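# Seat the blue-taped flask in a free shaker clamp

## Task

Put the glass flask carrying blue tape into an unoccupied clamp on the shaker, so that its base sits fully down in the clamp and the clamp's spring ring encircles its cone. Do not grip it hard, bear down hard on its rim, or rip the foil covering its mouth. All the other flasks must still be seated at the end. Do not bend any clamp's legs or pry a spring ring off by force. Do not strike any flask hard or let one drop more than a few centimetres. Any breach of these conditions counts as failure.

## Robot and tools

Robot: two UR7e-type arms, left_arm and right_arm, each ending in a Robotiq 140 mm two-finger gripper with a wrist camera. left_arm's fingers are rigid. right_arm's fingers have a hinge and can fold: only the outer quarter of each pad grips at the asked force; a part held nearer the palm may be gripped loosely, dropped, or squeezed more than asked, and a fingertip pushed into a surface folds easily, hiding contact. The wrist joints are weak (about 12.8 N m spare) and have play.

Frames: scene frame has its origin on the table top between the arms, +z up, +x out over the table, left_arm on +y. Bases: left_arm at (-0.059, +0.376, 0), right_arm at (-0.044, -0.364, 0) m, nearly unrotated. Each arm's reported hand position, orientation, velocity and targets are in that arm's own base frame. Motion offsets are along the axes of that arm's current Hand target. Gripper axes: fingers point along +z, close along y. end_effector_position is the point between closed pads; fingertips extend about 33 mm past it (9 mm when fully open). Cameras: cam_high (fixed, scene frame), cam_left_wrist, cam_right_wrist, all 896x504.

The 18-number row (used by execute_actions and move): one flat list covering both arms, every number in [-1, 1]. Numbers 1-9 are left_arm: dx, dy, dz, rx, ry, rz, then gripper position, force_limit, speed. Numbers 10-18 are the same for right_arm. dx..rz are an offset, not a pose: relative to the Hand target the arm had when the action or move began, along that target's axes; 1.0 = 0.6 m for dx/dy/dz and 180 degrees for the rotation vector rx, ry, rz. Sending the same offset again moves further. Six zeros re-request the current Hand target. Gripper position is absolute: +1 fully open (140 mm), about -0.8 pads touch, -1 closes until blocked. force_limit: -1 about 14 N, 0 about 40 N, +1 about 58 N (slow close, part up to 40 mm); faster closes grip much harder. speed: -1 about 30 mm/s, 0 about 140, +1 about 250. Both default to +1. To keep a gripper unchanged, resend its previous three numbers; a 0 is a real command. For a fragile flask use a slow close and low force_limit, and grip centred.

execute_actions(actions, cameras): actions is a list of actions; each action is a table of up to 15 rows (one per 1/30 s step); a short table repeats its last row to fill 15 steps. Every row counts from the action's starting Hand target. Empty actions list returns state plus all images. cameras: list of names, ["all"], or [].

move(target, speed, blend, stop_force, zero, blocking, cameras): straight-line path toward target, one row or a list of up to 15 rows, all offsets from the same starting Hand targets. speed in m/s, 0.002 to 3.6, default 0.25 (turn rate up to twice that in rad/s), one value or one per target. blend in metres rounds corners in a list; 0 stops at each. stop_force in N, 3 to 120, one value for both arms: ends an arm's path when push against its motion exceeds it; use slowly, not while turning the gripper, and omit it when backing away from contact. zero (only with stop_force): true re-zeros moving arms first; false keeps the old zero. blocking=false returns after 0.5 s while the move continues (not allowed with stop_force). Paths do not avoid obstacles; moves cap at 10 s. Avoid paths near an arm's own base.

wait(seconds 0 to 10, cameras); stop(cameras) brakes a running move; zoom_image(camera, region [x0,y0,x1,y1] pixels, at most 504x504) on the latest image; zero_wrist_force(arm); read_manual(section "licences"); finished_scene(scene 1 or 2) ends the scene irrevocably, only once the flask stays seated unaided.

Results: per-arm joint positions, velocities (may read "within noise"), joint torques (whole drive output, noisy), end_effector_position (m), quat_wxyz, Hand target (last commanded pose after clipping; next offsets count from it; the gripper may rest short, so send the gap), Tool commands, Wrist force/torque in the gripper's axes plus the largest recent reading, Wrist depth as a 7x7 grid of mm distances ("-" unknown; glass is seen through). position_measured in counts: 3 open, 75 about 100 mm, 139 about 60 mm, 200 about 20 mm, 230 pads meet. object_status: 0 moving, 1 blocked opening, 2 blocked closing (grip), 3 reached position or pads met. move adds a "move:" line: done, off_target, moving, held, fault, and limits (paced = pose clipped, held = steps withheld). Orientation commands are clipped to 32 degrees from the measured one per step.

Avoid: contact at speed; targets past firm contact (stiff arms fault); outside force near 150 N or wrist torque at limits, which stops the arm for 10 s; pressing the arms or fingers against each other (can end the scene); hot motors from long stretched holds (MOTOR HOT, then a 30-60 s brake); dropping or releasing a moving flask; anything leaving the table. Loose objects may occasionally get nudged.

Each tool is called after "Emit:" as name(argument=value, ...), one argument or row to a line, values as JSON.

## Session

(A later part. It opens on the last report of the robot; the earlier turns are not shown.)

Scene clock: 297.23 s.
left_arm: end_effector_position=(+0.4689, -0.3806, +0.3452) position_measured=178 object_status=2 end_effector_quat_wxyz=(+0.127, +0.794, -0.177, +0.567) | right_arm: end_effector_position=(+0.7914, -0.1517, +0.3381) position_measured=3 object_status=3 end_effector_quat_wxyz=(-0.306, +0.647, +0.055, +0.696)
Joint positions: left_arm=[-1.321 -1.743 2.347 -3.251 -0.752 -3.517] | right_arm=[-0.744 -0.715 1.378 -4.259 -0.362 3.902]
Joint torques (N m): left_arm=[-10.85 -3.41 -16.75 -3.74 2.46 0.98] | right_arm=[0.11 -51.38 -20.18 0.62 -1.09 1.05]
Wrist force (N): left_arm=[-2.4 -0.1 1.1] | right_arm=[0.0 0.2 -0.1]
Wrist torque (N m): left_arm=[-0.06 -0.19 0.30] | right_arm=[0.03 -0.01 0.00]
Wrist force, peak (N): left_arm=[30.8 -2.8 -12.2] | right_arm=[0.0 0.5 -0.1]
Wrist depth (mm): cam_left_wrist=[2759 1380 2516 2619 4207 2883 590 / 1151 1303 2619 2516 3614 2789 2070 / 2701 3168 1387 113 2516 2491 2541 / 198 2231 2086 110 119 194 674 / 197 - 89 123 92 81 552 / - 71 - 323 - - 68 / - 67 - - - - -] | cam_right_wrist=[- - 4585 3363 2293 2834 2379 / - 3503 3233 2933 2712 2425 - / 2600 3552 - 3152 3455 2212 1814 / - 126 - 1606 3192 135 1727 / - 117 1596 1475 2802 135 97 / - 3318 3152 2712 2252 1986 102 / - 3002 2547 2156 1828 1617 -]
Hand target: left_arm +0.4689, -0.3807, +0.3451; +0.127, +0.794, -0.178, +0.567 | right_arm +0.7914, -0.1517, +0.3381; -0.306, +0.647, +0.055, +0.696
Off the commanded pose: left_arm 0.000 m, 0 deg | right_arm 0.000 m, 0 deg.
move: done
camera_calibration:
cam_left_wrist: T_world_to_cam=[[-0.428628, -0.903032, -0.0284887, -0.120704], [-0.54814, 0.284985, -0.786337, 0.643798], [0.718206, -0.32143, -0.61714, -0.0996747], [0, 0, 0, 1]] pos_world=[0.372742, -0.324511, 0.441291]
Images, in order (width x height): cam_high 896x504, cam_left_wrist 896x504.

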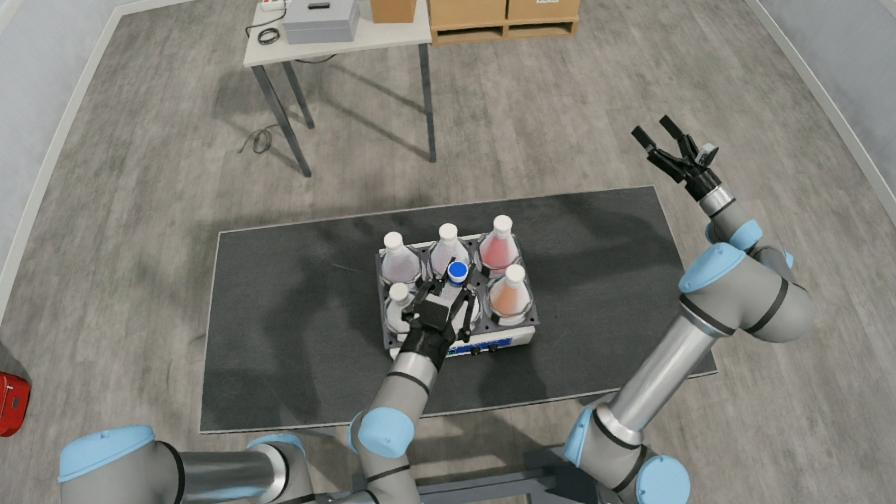

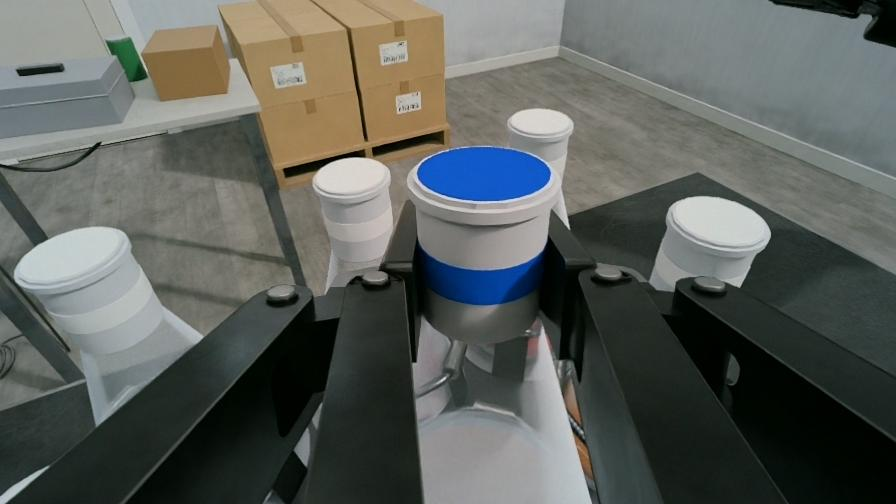

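Emit:
move(
  target=[0,0,0,0,0.031,0,-0.97,-0.05,-1,0,0,0,0,0,0,1,1,1],
  speed=0.05,
  cameras=["cam_high","cam_left_wrist"],
)

Emit:
zoom_image(
  camera="cam_high",
  region=[430, 250, 490, 330],
)

Emit:
zoom_image(
  camera="cam_left_wrist",
  region=[380, 330, 640, 504],
)

Scene clock: 303.23 s.
left_arm: end_effector_position=(+0.4688, -0.3808, +0.3450) position_measured=178 object_status=2 end_effector_quat_wxyz=(+0.135, +0.766, -0.171, +0.605) | right_arm: end_effector_position=(+0.7914, -0.1517, +0.3381) position_measured=3 object_status=3 end_effector_quat_wxyz=(-0.306, +0.647, +0.055, +0.696)
Joint positions: left_arm=[-1.344 -1.661 2.392 -3.505 -0.7 -3.427] | right_arm=[-0.744 -0.715 1.378 -4.259 -0.362 3.902]
Joint torques (N m): left_arm=[9.67 -27.83 -28.13 -2.59 -0.5 -0.29] | right_arm=[0.13 -50.83 -20.25 0.64 -1.03 1.13]
Wrist force (N): left_arm=[-2.6 -0.3 0.7] | right_arm=[0.0 0.1 -0.1]
Wrist torque (N m): left_arm=[-0.12 -0.24 0.11] | right_arm=[0.02 -0.01 0.00]
Wrist force, peak (N): left_arm=[-3.0 0.0 0.9] | right_arm=[-0.2 0.2 -0.3]
Wrist depth (mm): cam_left_wrist=[2883 - 3888 - - 656 493 / 1283 1372 2541 3168 5032 - 2467 / 1177 3130 234 113 3168 3092 - / 2820 2619 238 108 115 195 2491 / 194 - 89 124 92 81 72 / - 71 - 335 - - 68 / - 67 - 227 - - -] | cam_right_wrist=[- - 5147 3192 2741 2741 2522 / 2866 3363 3408 3603 - 2933 2522 / 2379 - 3192 4203 3233 2573 1814 / 2802 125 4203 1739 1528 135 1704 / - 117 3880 1441 3039 2137 97 / - - 3764 2712 2357 2067 101 / - 3002 2473 2174 1727 1638 -]
Hand target: left_arm +0.4689, -0.3807, +0.3451; +0.135, +0.766, -0.171, +0.605 | right_arm +0.7914, -0.1517, +0.3381; -0.306, +0.647, +0.055, +0.696
Off the commanded pose: left_arm 0.000 m, 0 deg | right_arm 0.000 m, 0 deg.
move: done
camera_calibration:
cam_left_wrist: T_world_to_cam=[[-0.426398, -0.904064, -0.0292248, -0.122092], [-0.476276, 0.251867, -0.842452, 0.616612], [0.768991, -0.3453, -0.537979, -0.160015], [0, 0, 0, 1]] pos_world=[0.364668, -0.320936, 0.429813]
Images, in order (width x height): cam_high 896x504, cam_left_wrist 896x504.

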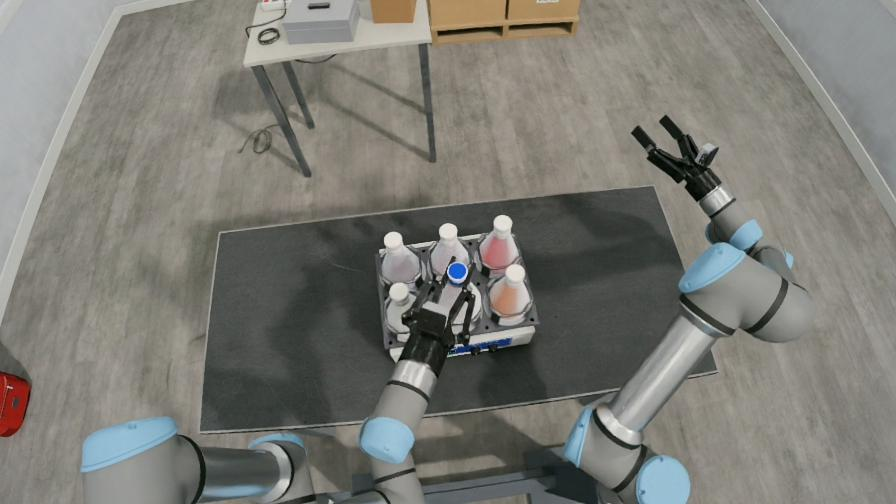

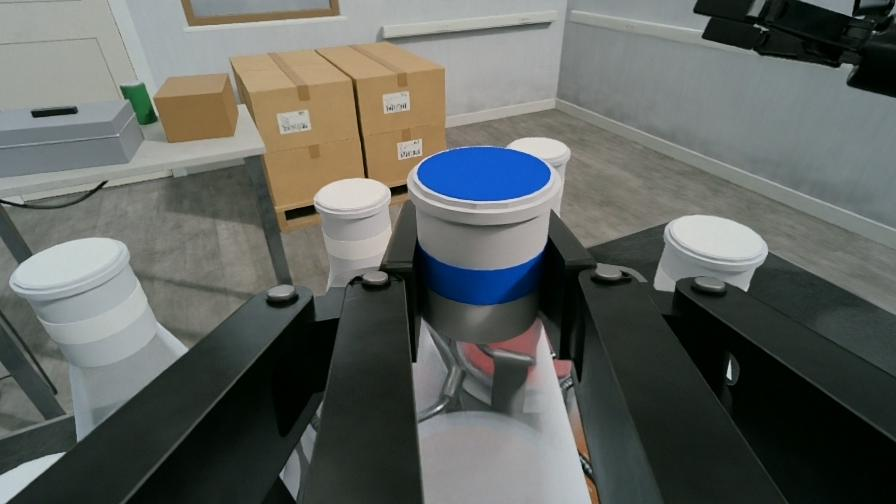

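Scaled by 6.300 from the camera's 896x504 image, which has a finer 1280x720 frame.

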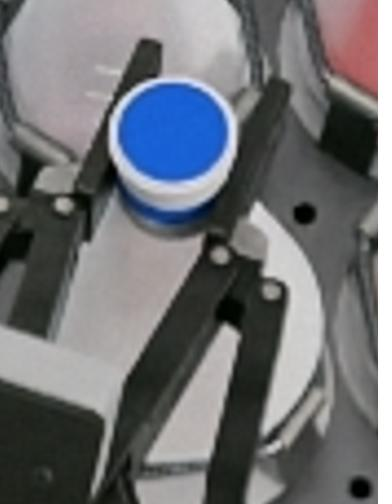

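Scaled by 1.938 from the camera's 896x504 image, which has a finer 1280x720 frame.

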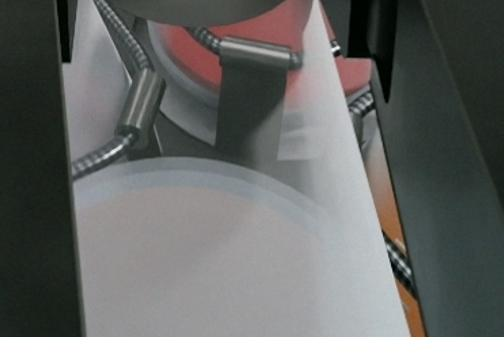

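Emit:
move(
  target=[-0.0892,0,0.0213,0,0,0,-0.97,-0.05,-1,0,0,0,0,0,0,1,1,1],
  speed=0.012,
  stop_force=28,
  cameras=["cam_high","cam_left_wrist"],
)

Emit:
zoom_image(
  camera="cam_high",
  region=[430, 250, 490, 330],
)

Emit:
zoom_image(
  camera="cam_left_wrist",
  region=[380, 330, 640, 504],
)

Scene clock: 310.50 s.
left_arm: end_effector_position=(+0.4689, -0.3807, +0.3223) position_measured=178 object_status=2 end_effector_quat_wxyz=(+0.135, +0.766, -0.171, +0.605) | right_arm: end_effector_position=(+0.7914, -0.1517, +0.3381) position_measured=3 object_status=3 end_effector_quat_wxyz=(-0.306, +0.647, +0.055, +0.696)
Joint positions: left_arm=[-1.344 -1.605 2.423 -3.592 -0.7 -3.427] | right_arm=[-0.744 -0.715 1.378 -4.259 -0.362 3.902]
Joint torques (N m): left_arm=[10.85 -22.78 -17.64 -0.35 -0.88 0.45] | right_arm=[0.31 -50.78 -20.27 0.66 -1.15 1.05]
Wrist force (N): left_arm=[15.2 2.6 -0.5] | right_arm=[-0.1 0.2 -0.1]
Wrist torque (N m): left_arm=[-0.13 -0.62 -0.14] | right_arm=[0.05 0.03 0.00]
Wrist force, peak (N): left_arm=[27.8 4.2 -1.4] | right_arm=[0.3 0.3 -0.2]
Wrist depth (mm): cam_left_wrist=[2851 2820 3092 5346 - 3130 501 / 1228 1372 2516 2673 3422 3564 - / 1183 2984 225 112 2950 3422 - / 176 2516 2251 108 123 186 2421 / 193 - 89 123 92 81 590 / - 71 - 317 - - 68 / - 67 - 233 - - -] | cam_right_wrist=[- - 4670 3318 - 2573 2497 / - - - 3318 4758 2712 - / 2683 3455 3076 4425 2771 2232 1776 / - 125 3455 1659 2084 135 1681 / - 117 3764 1417 3152 2119 97 / - - 3363 2967 2084 1986 102 / - 2741 2573 2119 1814 1627 -]
Hand target: left_arm +0.4689, -0.3807, +0.3223; +0.135, +0.766, -0.171, +0.605 (not the last commanded pose) | right_arm +0.7914, -0.1517, +0.3381; -0.306, +0.647, +0.055, +0.696
Off the commanded pose: left_arm 0.032 m, 0 deg | right_arm 0.000 m, 0 deg.
move: contact (left_arm)
camera_calibration:
cam_left_wrist: T_world_to_cam=[[-0.426232, -0.904159, -0.0286947, -0.122928], [-0.476245, 0.251251, -0.842653, 0.597381], [0.769101, -0.3455, -0.537692, -0.17249], [0, 0, 0, 1]] pos_world=[0.364767, -0.320834, 0.407111]
Images, in order (width x height): cam_high 896x504, cam_left_wrist 896x504.

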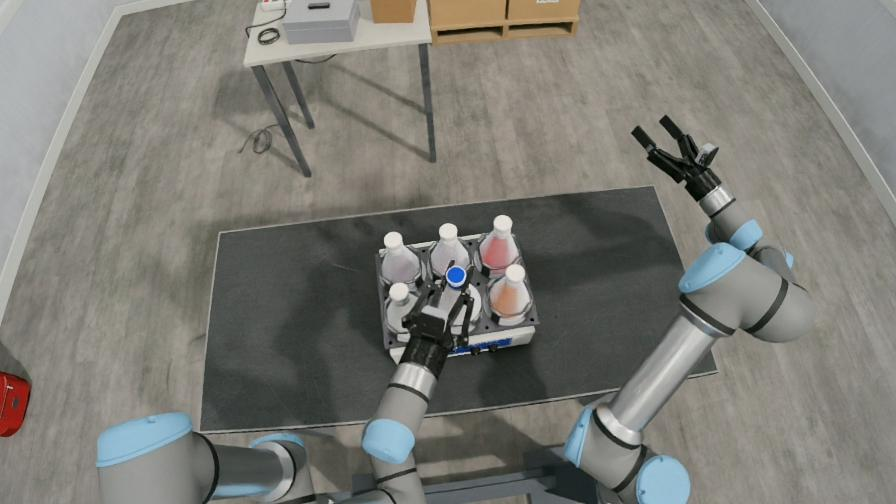

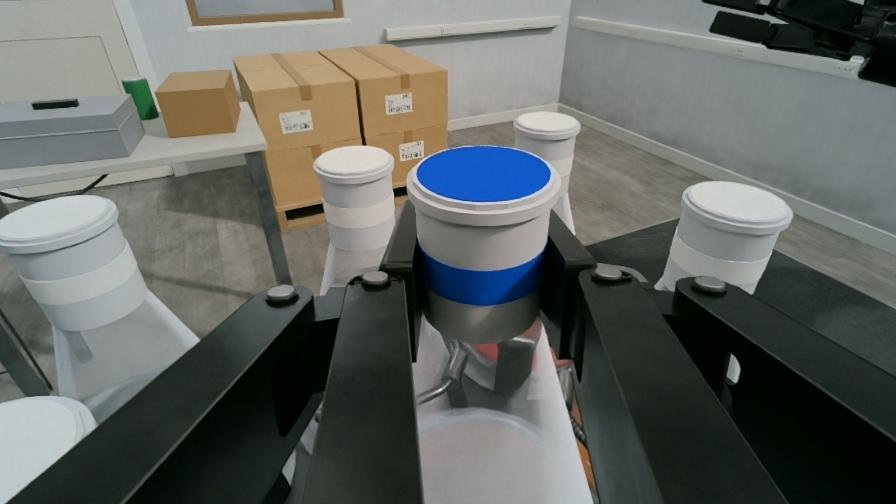

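Scaled by 6.300 from the camera's 896x504 image, which has a finer 1280x720 frame.

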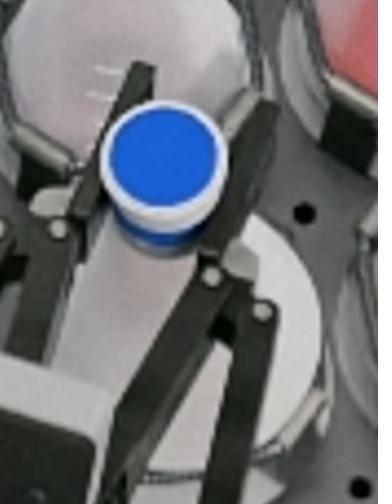

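Scaled by 1.938 from the camera's 896x504 image, which has a finer 1280x720 frame.

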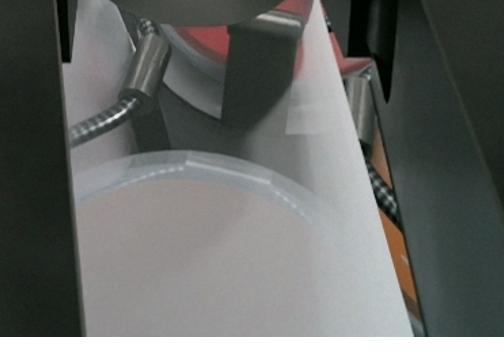

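Emit:
move(
  target=[0.0148,0.0025,-0.0071,0,0,0,-0.97,-0.05,-1,0,0,0,0,0,0,1,1,1],
  speed=0.03,
)

Emit:
move(
  target=[-0.0892,0,0.0213,0,0,0,-0.97,-0.05,-1,0,0,0,0,0,0,1,1,1],
  speed=0.012,
  stop_force=34,
  cameras=["cam_high","cam_left_wrist"],
)

Emit:
zoom_image(
  camera="cam_high",
  region=[430, 250, 490, 330],
)

Emit:
zoom_image(
  camera="cam_left_wrist",
  region=[380, 330, 640, 504],
)

Scene clock: 317.73 s.
left_arm: end_effector_position=(+0.4663, -0.3812, +0.3321) position_measured=178 object_status=2 end_effector_quat_wxyz=(+0.135, +0.766, -0.171, +0.605) end_effector_velocity=(+0.000, +0.000, +0.001) end_effector_angular_velocity=(-0.005, -0.002, +0.002) | right_arm: end_effector_position=(+0.7914, -0.1517, +0.3381) position_measured=3 object_status=3 end_effector_quat_wxyz=(-0.306, +0.647, +0.055, +0.696)
Joint positions: left_arm=[-1.353 -1.635 2.414 -3.55 -0.692 -3.432] | right_arm=[-0.744 -0.715 1.378 -4.259 -0.362 3.902]
Joint velocities: left_arm=[0 0.002 -0.001 -0.005 0.002 0] | right_arm=[within noise]
Joint torques (N m): left_arm=[3.19 -3.08 -16.56 -4.97 0.38 -0.05] | right_arm=[0.06 -50.94 -20.03 0.61 -1.06 0.99]
Wrist force (N): left_arm=[-1.8 -0.6 1.0] | right_arm=[0.1 0.0 0.0]
Wrist torque (N m): left_arm=[-0.13 -0.34 0.22] | right_arm=[0.01 -0.02 0.00]
Wrist force, peak (N): left_arm=[15.4 2.6 -0.6] | right_arm=[0.2 0.4 -0.2]
Wrist depth (mm): cam_left_wrist=[2759 - 3208 3666 4277 3248 502 / 1240 1351 2541 2950 4582 3774 - / 1166 2950 1402 113 3019 3130 - / 184 2619 1555 112 116 186 2354 / 193 - 89 122 92 82 597 / - 71 - 308 - - 68 / - 67 - 234 - - -] | cam_right_wrist=[3455 - 4585 3503 3002 - - / 2712 - 4203 3603 2683 - 2473 / 2425 3941 - 4348 3408 2600 1841 / - 126 - 1492 2212 135 1704 / - 117 1704 1441 2967 2119 97 / - - 3275 2712 - 2002 102 / - 2866 2547 - 1801 1566 -]
Hand target: left_arm +0.4664, -0.3812, +0.3320; +0.135, +0.766, -0.171, +0.605 | right_arm +0.7914, -0.1517, +0.3381; -0.306, +0.647, +0.055, +0.696
Off the commanded pose: left_arm 0.000 m, 0 deg | right_arm 0.000 m, 0 deg.
move: done

Scene clock: 319.67 s.
left_arm: end_effector_position=(+0.4664, -0.3812, +0.3222) position_measured=178 object_status=2 end_effector_quat_wxyz=(+0.135, +0.766, -0.171, +0.605) | right_arm: end_effector_position=(+0.7914, -0.1517, +0.3381) position_measured=3 object_status=3 end_effector_quat_wxyz=(-0.306, +0.647, +0.055, +0.696)
Joint positions: left_arm=[-1.353 -1.609 2.427 -3.589 -0.692 -3.432] | right_arm=[-0.744 -0.715 1.378 -4.259 -0.362 3.902]
Joint torques (N m): left_arm=[10.52 -16.42 -11.79 1.65 -1.12 0.75] | right_arm=[0.72 -51.07 -20.27 0.67 -1.07 1.1]
Wrist force (N): left_arm=[28.0 1.1 -2.2] | right_arm=[0.1 0.1 0.0]
Wrist torque (N m): left_arm=[-0.47 -1.09 -0.51] | right_arm=[0.03 -0.01 0.00]
Wrist force, peak (N): left_arm=[37.4 1.4 -3.4] | right_arm=[0.1 0.5 0.0]
Wrist depth (mm): cam_left_wrist=[2916 3055 3614 4424 - 646 501 / 1222 1387 2516 2851 5579 3422 2566 / 1161 3130 229 112 3168 3208 3719 / 179 2592 1555 109 117 185 2491 / 1303 - 89 123 92 81 80 / - 71 - 312 - - 68 / - 67 - - - - -] | cam_right_wrist=[2547 - - 3455 2655 3076 - / 2933 - - 3152 3114 2522 - / 2834 - - 3821 3764 2232 1776 / 2522 125 - 1547 3318 135 1681 / - 116 1648 1441 3076 135 97 / - - 3363 2802 2252 1986 102 / - 3039 2547 2084 1727 1727 -]
Hand target: left_arm +0.4664, -0.3812, +0.3222; +0.135, +0.766, -0.171, +0.605 (not the last commanded pose) | right_arm +0.7914, -0.1517, +0.3381; -0.306, +0.647, +0.055, +0.696
Off the commanded pose: left_arm 0.045 m, 0 deg | right_arm 0.000 m, 0 deg.
move: contact (left_arm)
camera_calibration:
cam_left_wrist: T_world_to_cam=[[-0.426211, -0.904175, -0.0284933, -0.124542], [-0.476241, 0.251047, -0.842716, 0.59619], [0.769116, -0.345605, -0.537604, -0.170869], [0, 0, 0, 1]] pos_world=[0.362267, -0.321333, 0.40701]
Images, in order (width x height): cam_high 896x504, cam_left_wrist 896x504.

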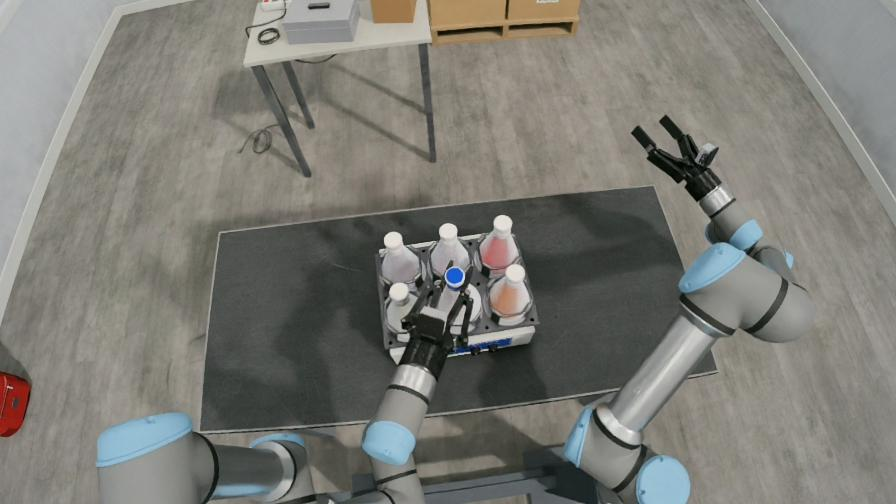

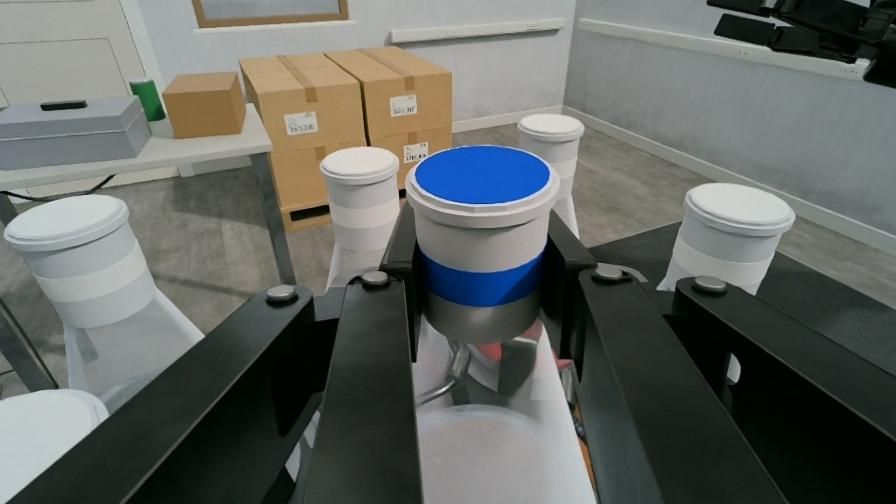

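Scaled by 6.300 from the camera's 896x504 image, which has a finer 1280x720 frame.

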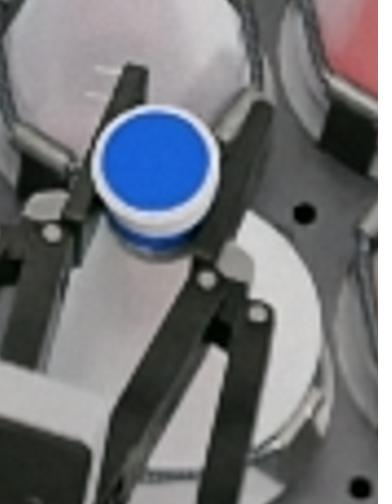

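Scaled by 1.938 from the camera's 896x504 image, which has a finer 1280x720 frame.

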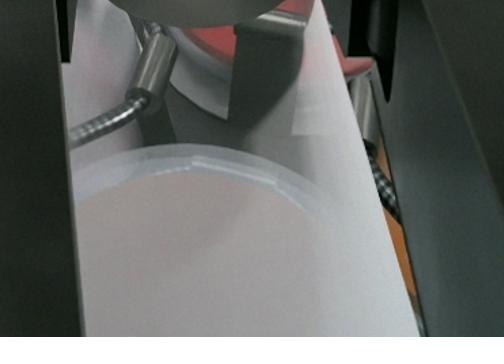

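Emit:
move(
  target=[-0.004,0.031,0.001,0,0,0.042,-0.97,-0.05,-1,0,0,0,0,0,0,1,1,1],
  speed=0.02,
  stop_force=25,
  cameras=["cam_high","cam_left_wrist"],
)

Emit:
zoom_image(
  camera="cam_high",
  region=[430, 250, 490, 330],
)

Emit:
zoom_image(
  camera="cam_left_wrist",
  region=[380, 330, 640, 504],
)

Scene clock: 337.27 s.
left_arm: end_effector_position=(+0.4585, -0.3981, +0.3197) position_measured=178 object_status=2 end_effector_quat_wxyz=(+0.095, +0.753, -0.221, +0.613) | right_arm: end_effector_position=(+0.7914, -0.1517, +0.3381) position_measured=3 object_status=3 end_effector_quat_wxyz=(-0.306, +0.647, +0.055, +0.696)
Joint positions: left_arm=[-1.391 -1.584 2.41 -3.579 -0.657 -3.323] | right_arm=[-0.744 -0.715 1.378 -4.259 -0.362 3.902]
Joint torques (N m): left_arm=[8.38 -15.3 -8.2 -0.94 -3.44 -0.74] | right_arm=[0.49 -50.26 -20.37 0.66 -1.21 1.19]
Wrist force (N): left_arm=[14.1 -5.6 -4.3] | right_arm=[0.0 0.2 -0.1]
Wrist torque (N m): left_arm=[-0.08 -0.77 0.41] | right_arm=[0.04 0.00 0.00]
Wrist force, peak (N): left_arm=[48.5 -8.0 -4.4] | right_arm=[-0.1 0.4 -0.1]
Wrist depth (mm): cam_left_wrist=[2701 3888 3377 - 5032 - - / 2851 1518 2646 2730 4207 - 2421 / 1222 1351 230 112 2851 181 2592 / 1177 2516 237 108 114 187 - / 192 - 89 123 92 81 476 / - 71 - 308 - - 68 / - 67 - - - - -] | cam_right_wrist=[- - 3503 3192 - 2866 2497 / - - - 3152 2655 3002 - / 2802 - - - 4068 2547 1828 / - 125 - 1492 2314 135 1704 / - 117 2034 1492 2834 - 97 / - 3318 3039 - 2293 1986 101 / - 3002 2655 2002 1764 1648 -]
Hand target: left_arm +0.4585, -0.3981, +0.3198; +0.095, +0.753, -0.221, +0.613 | right_arm +0.7914, -0.1517, +0.3381; -0.306, +0.647, +0.055, +0.696
Off the commanded pose: left_arm 0.000 m, 0 deg | right_arm 0.000 m, 0 deg.
move: done
camera_calibration:
cam_left_wrist: T_world_to_cam=[[-0.448474, -0.88003, -0.156265, -0.082629], [-0.420979, 0.362204, -0.831615, 0.609942], [0.788446, -0.307174, -0.532914, -0.167019], [0, 0, 0, 1]] pos_world=[0.351402, -0.344944, 0.405318]
Images, in order (width x height): cam_high 896x504, cam_left_wrist 896x504.

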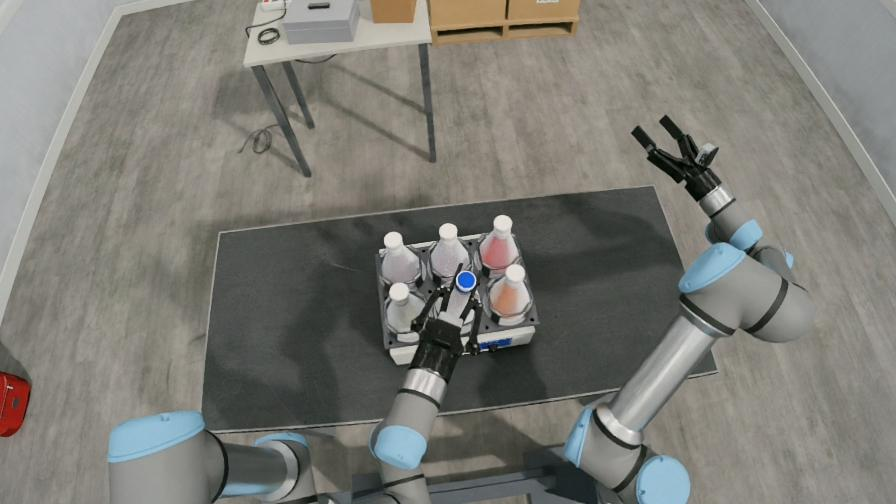

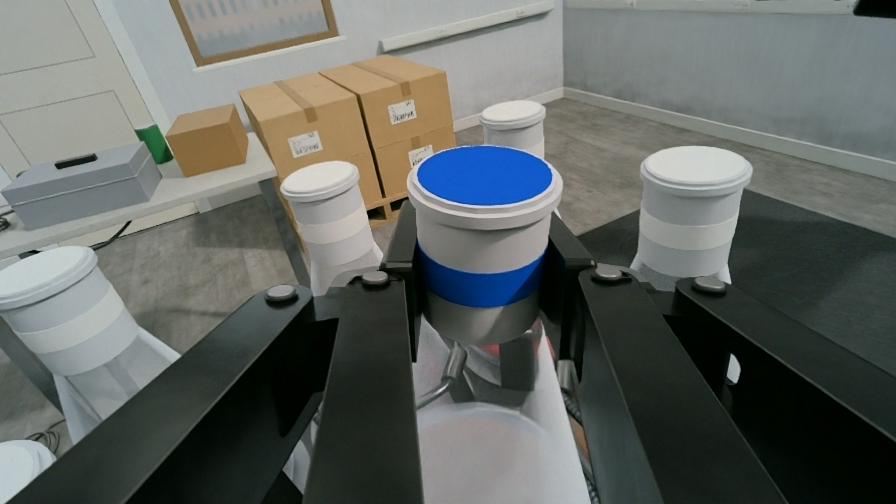

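Scaled by 6.300 from the camera's 896x504 image, which has a finer 1280x720 frame.

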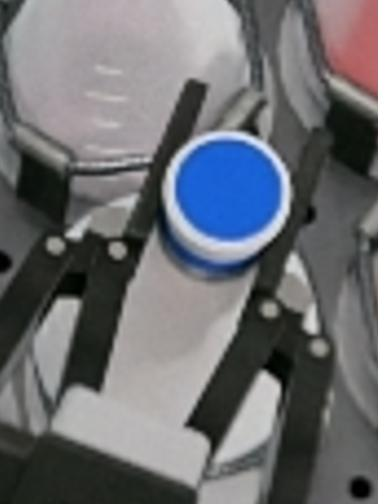

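Scaled by 1.938 from the camera's 896x504 image, which has a finer 1280x720 frame.

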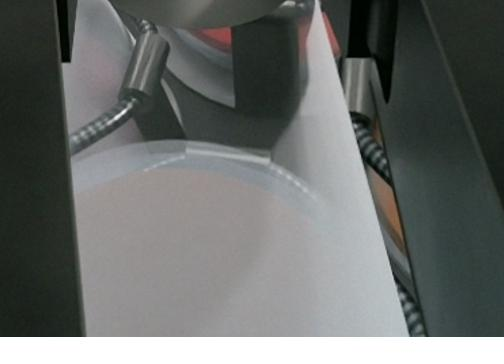

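Emit:
zoom_image(
  camera="cam_left_wrist",
  region=[400, 380, 520, 504],
)

Emit:
zoom_image(
  camera="cam_left_wrist",
  region=[500, 340, 640, 504],
)

Emit:
zoom_image(
  camera="cam_high",
  region=[430, 290, 490, 330],
)

Scaled by 4.065 from the camera's 896x504 image, which has a finer 1280x720 frame.

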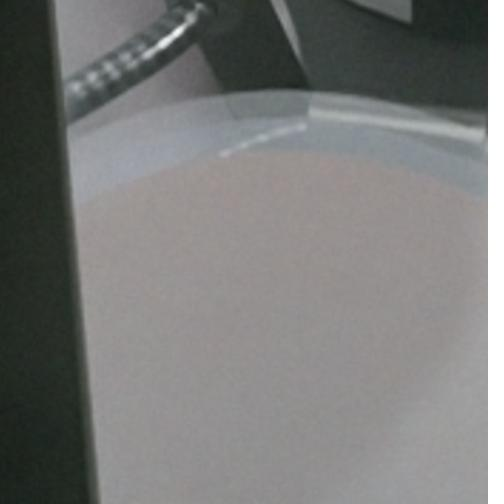

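Scaled by 3.073 from the camera's 896x504 image, which has a finer 1280x720 frame.

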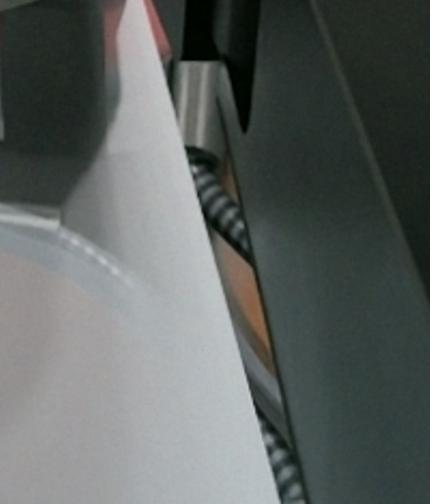

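Scaled by 8.400 from the camera's 896x504 image, which has a finer 1280x720 frame.

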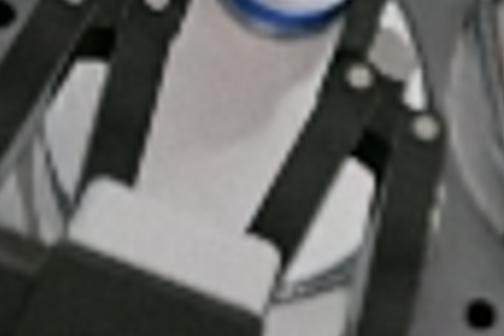

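Emit:
move(
  target=[
    [0.0241,-0.0032,-0.0058,0,0,0,-0.97,-0.05,-1,0,0,0,0,0,0,1,1,1],
    [0.0212,-0.0303,-0.0049,0,0,-0.042,-0.97,-0.05,-1,0,0,0,0,0,0,1,1,1],
  ],
  speed=0.04,
  cameras=["cam_high","cam_left_wrist"],
)

Emit:
zoom_image(
  camera="cam_high",
  region=[430, 250, 490, 330],
)

Emit:
zoom_image(
  camera="cam_left_wrist",
  region=[380, 330, 640, 504],
)

Scene clock: 353.13 s.
left_arm: end_effector_position=(+0.4660, -0.3834, +0.3350) position_measured=178 object_status=2 end_effector_quat_wxyz=(+0.135, +0.766, -0.171, +0.605) end_effector_velocity=(+0.000, +0.001, -0.001) end_effector_angular_velocity=(+0.006, -0.002, -0.001) | right_arm: end_effector_position=(+0.7914, -0.1517, +0.3381) position_measured=3 object_status=3 end_effector_quat_wxyz=(-0.306, +0.647, +0.055, +0.696)
Joint positions: left_arm=[-1.355 -1.638 2.406 -3.538 -0.69 -3.434] | right_arm=[-0.744 -0.715 1.378 -4.259 -0.362 3.902]
Joint velocities: left_arm=[0.001 0 0.002 0 -0.001 0.006] | right_arm=[within noise]
Joint torques (N m): left_arm=[-5.05 -22.34 -20.06 -2.91 1.73 1.04] | right_arm=[0.7 -50.46 -20.09 0.58 -1.12 1.17]
Wrist force (N): left_arm=[-3.0 0.7 0.7] | right_arm=[-0.1 0.1 -0.1]
Wrist torque (N m): left_arm=[0.08 -0.17 0.29] | right_arm=[0.02 0.01 0.00]
Wrist force, peak (N): left_arm=[14.5 -5.7 -4.8] | right_arm=[-0.2 0.4 -0.2]
Wrist depth (mm): cam_left_wrist=[2820 3333 3168 - 4349 2566 501 / 1270 1372 2619 2730 5132 - - / 1188 3055 1337 113 2950 3130 2673 / 188 2491 241 109 114 186 2398 / 192 - 89 119 92 81 594 / - 71 - 326 - - 68 / - 67 - 223 - - -] | cam_right_wrist=[- 4203 - 3192 3192 2627 - / 1955 - 3363 3455 3152 2834 2402 / - - - 3552 3076 2712 1789 / - 125 3709 1627 3455 135 1739 / - 117 3880 1484 3152 135 97 / - - 3363 2802 2402 2102 102 / - 3076 2522 2084 1764 1566 -]
Hand target: left_arm +0.4660, -0.3835, +0.3350; +0.135, +0.766, -0.171, +0.605 | right_arm +0.7914, -0.1517, +0.3381; -0.306, +0.647, +0.055, +0.696
Off the commanded pose: left_arm 0.000 m, 0 deg | right_arm 0.000 m, 0 deg.
move: done
camera_calibration:
cam_left_wrist: T_world_to_cam=[[-0.426128, -0.904224, -0.0281811, -0.126471], [-0.476359, 0.250755, -0.842736, 0.607343], [0.769089, -0.345689, -0.537589, -0.164541], [0, 0, 0, 1]] pos_world=[0.361967, -0.323532, 0.41981]
Images, in order (width x height): cam_high 896x504, cam_left_wrist 896x504.

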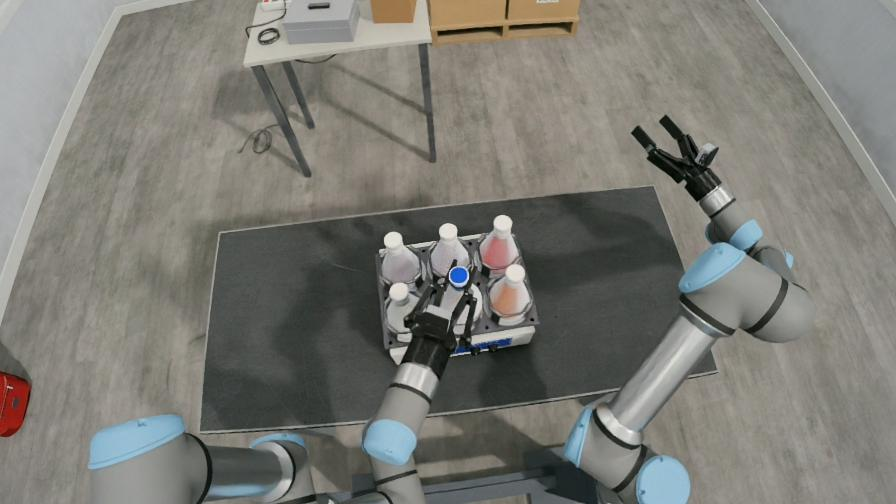

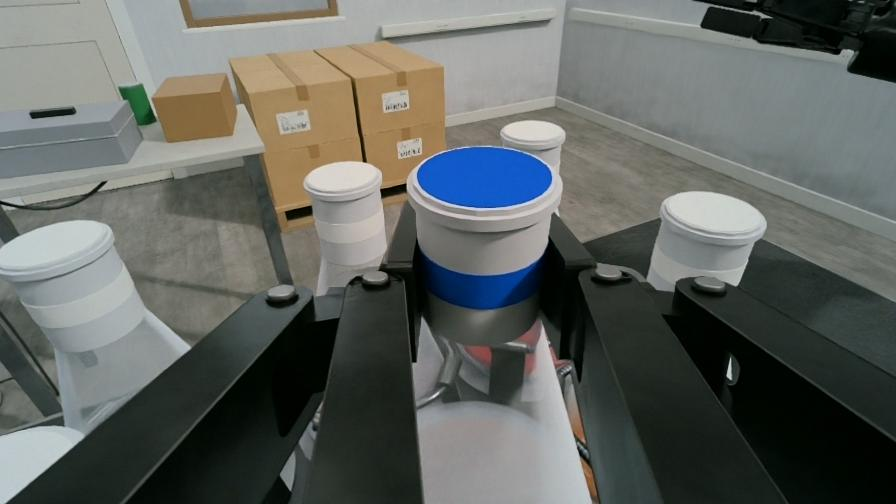

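Scaled by 6.300 from the camera's 896x504 image, which has a finer 1280x720 frame.

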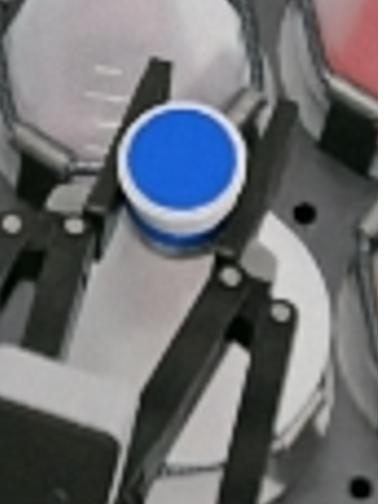

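Scaled by 1.938 from the camera's 896x504 image, which has a finer 1280x720 frame.

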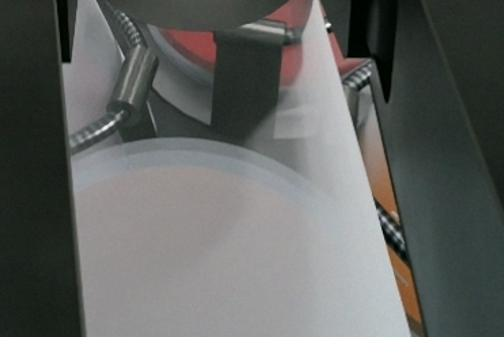

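Emit:
move(
  target=[0.0008,-0.0035,0.0032,0,-0.0067,0,-0.97,-0.05,-1,0,0,0,0,0,0,1,1,1],
  speed=0.03,
)

Emit:
move(
  target=[-0.0705,0,0.0178,0,0,0,-0.97,-0.05,-1,0,0,0,0,0,0,1,1,1],
  speed=0.015,
  stop_force=46,
  cameras=["cam_high","cam_left_wrist"],
)

Emit:
zoom_image(
  camera="cam_high",
  region=[430, 250, 490, 330],
)

Emit:
zoom_image(
  camera="cam_left_wrist",
  region=[380, 330, 640, 504],
)

Scene clock: 359.67 s.
left_arm: end_effector_position=(+0.4688, -0.3824, +0.3352) position_measured=178 object_status=2 end_effector_quat_wxyz=(+0.134, +0.772, -0.172, +0.597) end_effector_velocity=(+0.000, +0.000, +0.000) end_effector_angular_velocity=(-0.002, -0.002, +0.000) | right_arm: end_effector_position=(+0.7914, -0.1517, +0.3381) position_measured=3 object_status=3 end_effector_quat_wxyz=(-0.306, +0.647, +0.055, +0.696)
Joint positions: left_arm=[-1.341 -1.655 2.396 -3.486 -0.709 -3.45] | right_arm=[-0.744 -0.715 1.378 -4.259 -0.362 3.902]
Joint velocities: left_arm=[0 0.001 0.001 -0.006 0.001 0.002] | right_arm=[within noise]
Joint torques (N m): left_arm=[-8.55 -6.95 -15.91 -4.52 2.6 1.02] | right_arm=[1.06 -50.43 -20.03 0.65 -1.13 1.25]
Wrist force (N): left_arm=[-2.6 0.6 0.7] | right_arm=[0.0 0.0 -0.1]
Wrist torque (N m): left_arm=[0.07 -0.23 0.28] | right_arm=[0.00 -0.01 0.00]
Wrist force, peak (N): left_arm=[-3.1 1.0 0.8] | right_arm=[0.3 0.4 -0.2]
Wrist depth (mm): cam_left_wrist=[2759 2175 2984 4010 4666 2950 509 / 1210 1344 2646 3055 3719 3208 2701 / 2883 3130 239 113 280 3019 2467 / 186 2541 239 108 114 186 2541 / 195 - 89 122 92 81 589 / - 71 - 329 - - 68 / - 67 - 226 - - -] | cam_right_wrist=[- - - 3152 - 2741 2449 / 3076 3655 4945 3455 3076 2802 2573 / 2497 3552 - 4504 3709 2522 1789 / - 125 - 1492 3552 138 1727 / - 117 1704 1466 3114 145 97 / - - 3503 2802 2314 1970 101 / - 3233 2522 2212 1789 1617 -]
Hand target: left_arm +0.4687, -0.3825, +0.3350; +0.134, +0.772, -0.172, +0.597 | right_arm +0.7914, -0.1517, +0.3381; -0.306, +0.647, +0.055, +0.696
Off the commanded pose: left_arm 0.000 m, 0 deg | right_arm 0.000 m, 0 deg.
move: done

Scene clock: 362.03 s.
left_arm: end_effector_position=(+0.4686, -0.3824, +0.3174) position_measured=178 object_status=2 end_effector_quat_wxyz=(+0.134, +0.772, -0.172, +0.597) | right_arm: end_effector_position=(+0.7914, -0.1517, +0.3381) position_measured=3 object_status=3 end_effector_quat_wxyz=(-0.306, +0.647, +0.055, +0.696)
Joint positions: left_arm=[-1.342 -1.612 2.42 -3.553 -0.708 -3.45] | right_arm=[-0.744 -0.715 1.378 -4.259 -0.362 3.902]
Joint torques (N m): left_arm=[-1.47 -15.34 -9.76 1.98 -1.02 -0.23] | right_arm=[0.44 -50.58 -19.95 0.68 -1.15 1.25]
Wrist force (N): left_arm=[29.7 5.1 -4.8] | right_arm=[-0.2 0.1 -0.1]
Wrist torque (N m): left_arm=[-0.11 -0.96 -0.36] | right_arm=[0.03 0.03 0.00]
Wrist force, peak (N): left_arm=[44.1 6.5 -10.7] | right_arm=[0.0 0.3 -0.3]
Wrist depth (mm): cam_left_wrist=[2851 2673 2851 3422 4424 2984 498 / 1161 1316 2444 2883 272 3422 - / 1156 3055 220 112 2759 192 2592 / 179 2467 2444 109 114 184 2333 / 1372 - 89 123 92 82 566 / - 71 - 308 - - 68 / - 67 - 222 - - -] | cam_right_wrist=[3002 - 3233 3275 3152 2834 - / 2834 - - 3002 3192 3002 - / 3275 - - 3114 3318 2600 1776 / - 125 - 1617 3275 138 1693 / - 117 1648 1466 3002 2084 97 / - - 3363 2741 2293 2050 102 / - 2802 2522 2084 1854 1648 -]
Hand target: left_arm +0.4686, -0.3824, +0.3174; +0.134, +0.772, -0.172, +0.597 (not the last commanded pose) | right_arm +0.7914, -0.1517, +0.3381; -0.306, +0.647, +0.055, +0.696
Off the commanded pose: left_arm 0.026 m, 0 deg | right_arm 0.000 m, 0 deg.
move: contact (left_arm)
camera_calibration:
cam_left_wrist: T_world_to_cam=[[-0.426739, -0.903934, -0.0282262, -0.124585], [-0.492147, 0.258297, -0.831309, 0.600056], [0.758739, -0.340861, -0.555094, -0.163291], [0, 0, 0, 1]] pos_world=[0.366045, -0.323269, 0.404673]
Images, in order (width x height): cam_high 896x504, cam_left_wrist 896x504.

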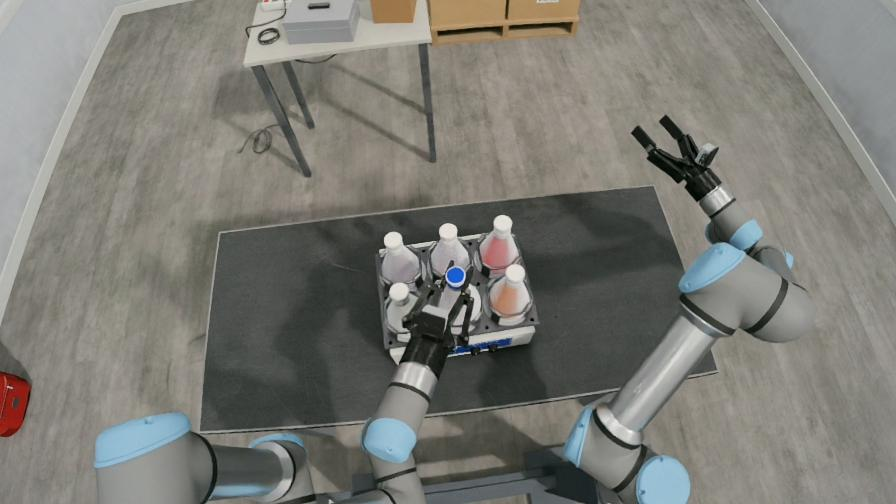

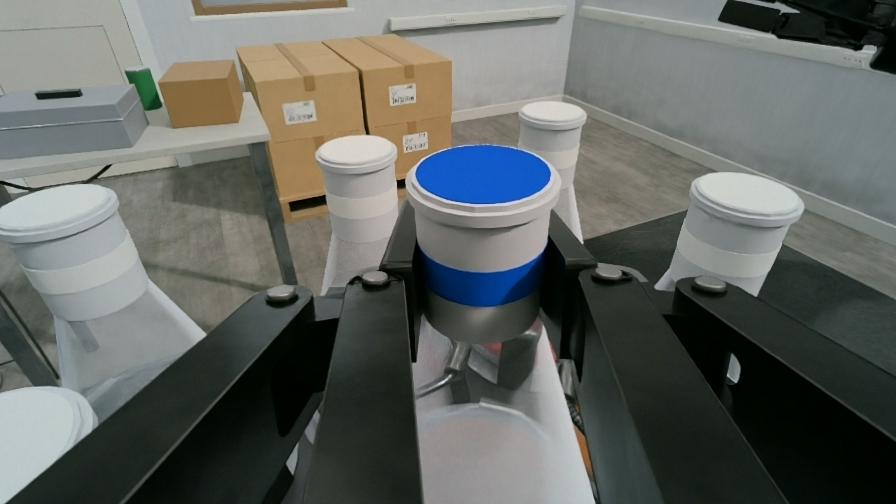

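Scaled by 6.300 from the camera's 896x504 image, which has a finer 1280x720 frame.

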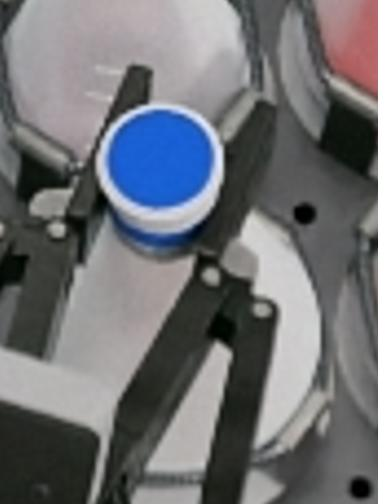

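Scaled by 1.938 from the camera's 896x504 image, which has a finer 1280x720 frame.

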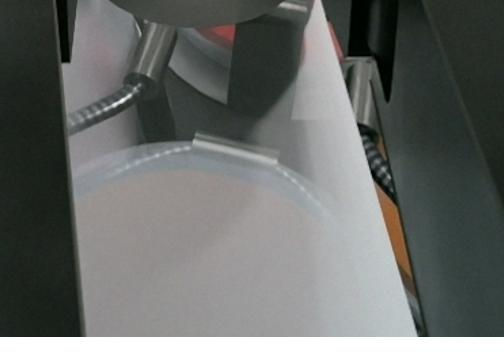

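Emit:
move(
  target=[-0.041,0.002,0.0105,0,0,0,-0.97,-0.05,-1,0,0,0,0,0,0,1,1,1],
  speed=0.01,
  stop_force=56,
  zero=false,
  cameras=["cam_high","cam_left_wrist"],
)

Emit:
zoom_image(
  camera="cam_high",
  region=[430, 250, 490, 330],
)

Emit:
zoom_image(
  camera="cam_left_wrist",
  region=[380, 330, 640, 504],
)

Scene clock: 368.17 s.
left_arm: end_effector_position=(+0.4686, -0.3825, +0.3157) position_measured=178 object_status=2 end_effector_quat_wxyz=(+0.134, +0.772, -0.172, +0.597) | right_arm: end_effector_position=(+0.7914, -0.1517, +0.3381) position_measured=3 object_status=3 end_effector_quat_wxyz=(-0.306, +0.647, +0.055, +0.696)
Joint positions: left_arm=[-1.342 -1.607 2.422 -3.561 -0.708 -3.45] | right_arm=[-0.744 -0.715 1.378 -4.259 -0.362 3.902]
Joint torques (N m): left_arm=[14.81 -9.54 -3.97 6.98 -2.93 1.28] | right_arm=[0.79 -50.07 -19.89 0.68 -1.1 1.29]
Wrist force (N): left_arm=[43.8 6.1 -6.8] | right_arm=[-0.1 0.1 0.0]
Wrist torque (N m): left_arm=[-0.01 -1.26 -0.17] | right_arm=[0.02 0.03 0.00]
Wrist force, peak (N): left_arm=[53.7 7.4 -12.2] | right_arm=[0.1 0.4 0.0]
Wrist depth (mm): cam_left_wrist=[2789 3019 2851 4349 4207 3208 506 / 1194 1316 2467 3055 4139 - - / 1141 3290 225 110 2883 190 2673 / 177 2491 1614 109 120 185 2421 / 1746 - 89 122 92 81 562 / - 71 - 311 - - 68 / - 67 - - - - -] | cam_right_wrist=[- - - 3821 - 2771 2002 / - - 4068 3363 - 2473 2497 / - - 5865 3655 3275 2573 1814 / - 125 - 1492 3552 135 1681 / - 117 1882 1441 2933 145 97 / - - 3821 2771 2232 2050 101 / - 2802 2379 2102 1801 1638 -]
Hand target: left_arm +0.4686, -0.3825, +0.3157; +0.134, +0.772, -0.172, +0.597 (not the last commanded pose) | right_arm +0.7914, -0.1517, +0.3381; -0.306, +0.647, +0.055, +0.696
Off the commanded pose: left_arm 0.024 m, 0 deg | right_arm 0.000 m, 0 deg.
move: contact (left_arm)
camera_calibration:
cam_left_wrist: T_world_to_cam=[[-0.426712, -0.903963, -0.0276993, -0.124866], [-0.492162, 0.2578, -0.831454, 0.598462], [0.758745, -0.341159, -0.554903, -0.164465], [0, 0, 0, 1]] pos_world=[0.366045, -0.323267, 0.402872]
Images, in order (width x height): cam_high 896x504, cam_left_wrist 896x504.

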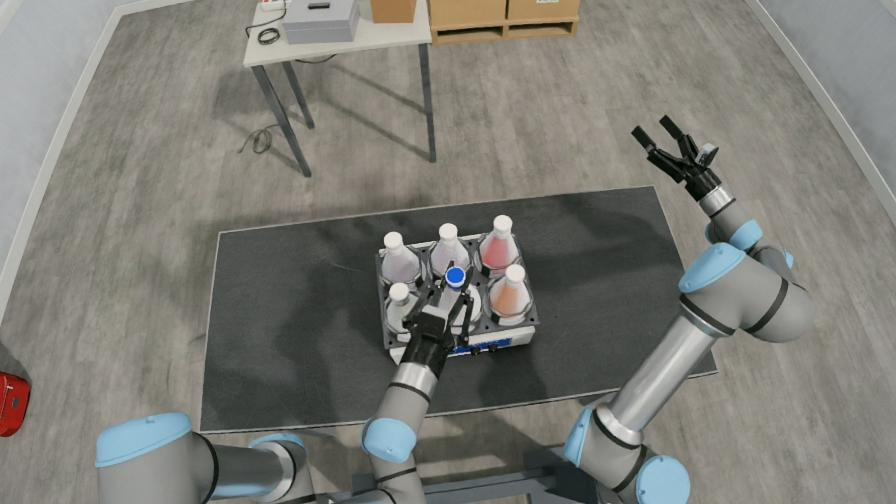

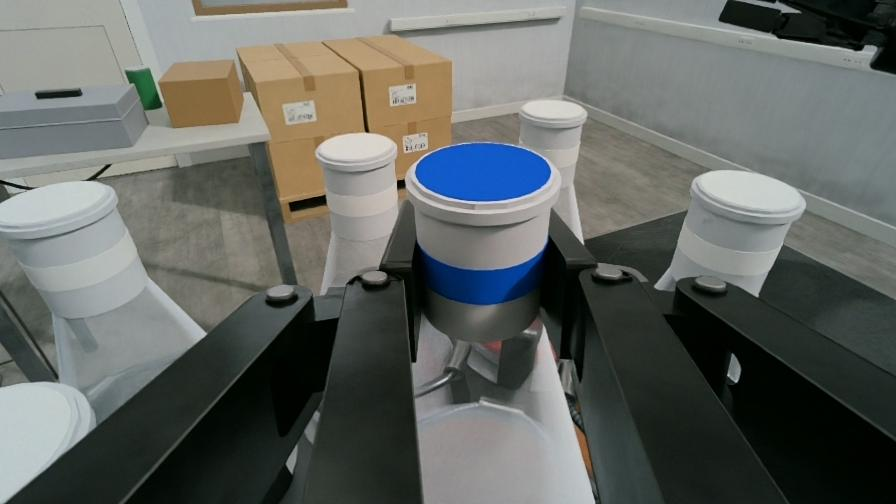

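Scaled by 6.300 from the camera's 896x504 image, which has a finer 1280x720 frame.

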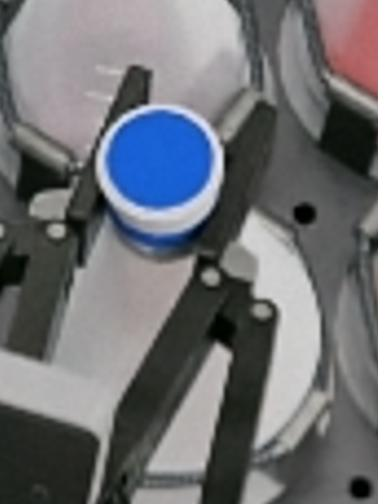

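Scaled by 1.938 from the camera's 896x504 image, which has a finer 1280x720 frame.

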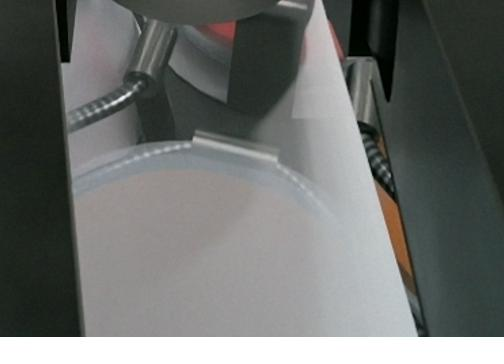

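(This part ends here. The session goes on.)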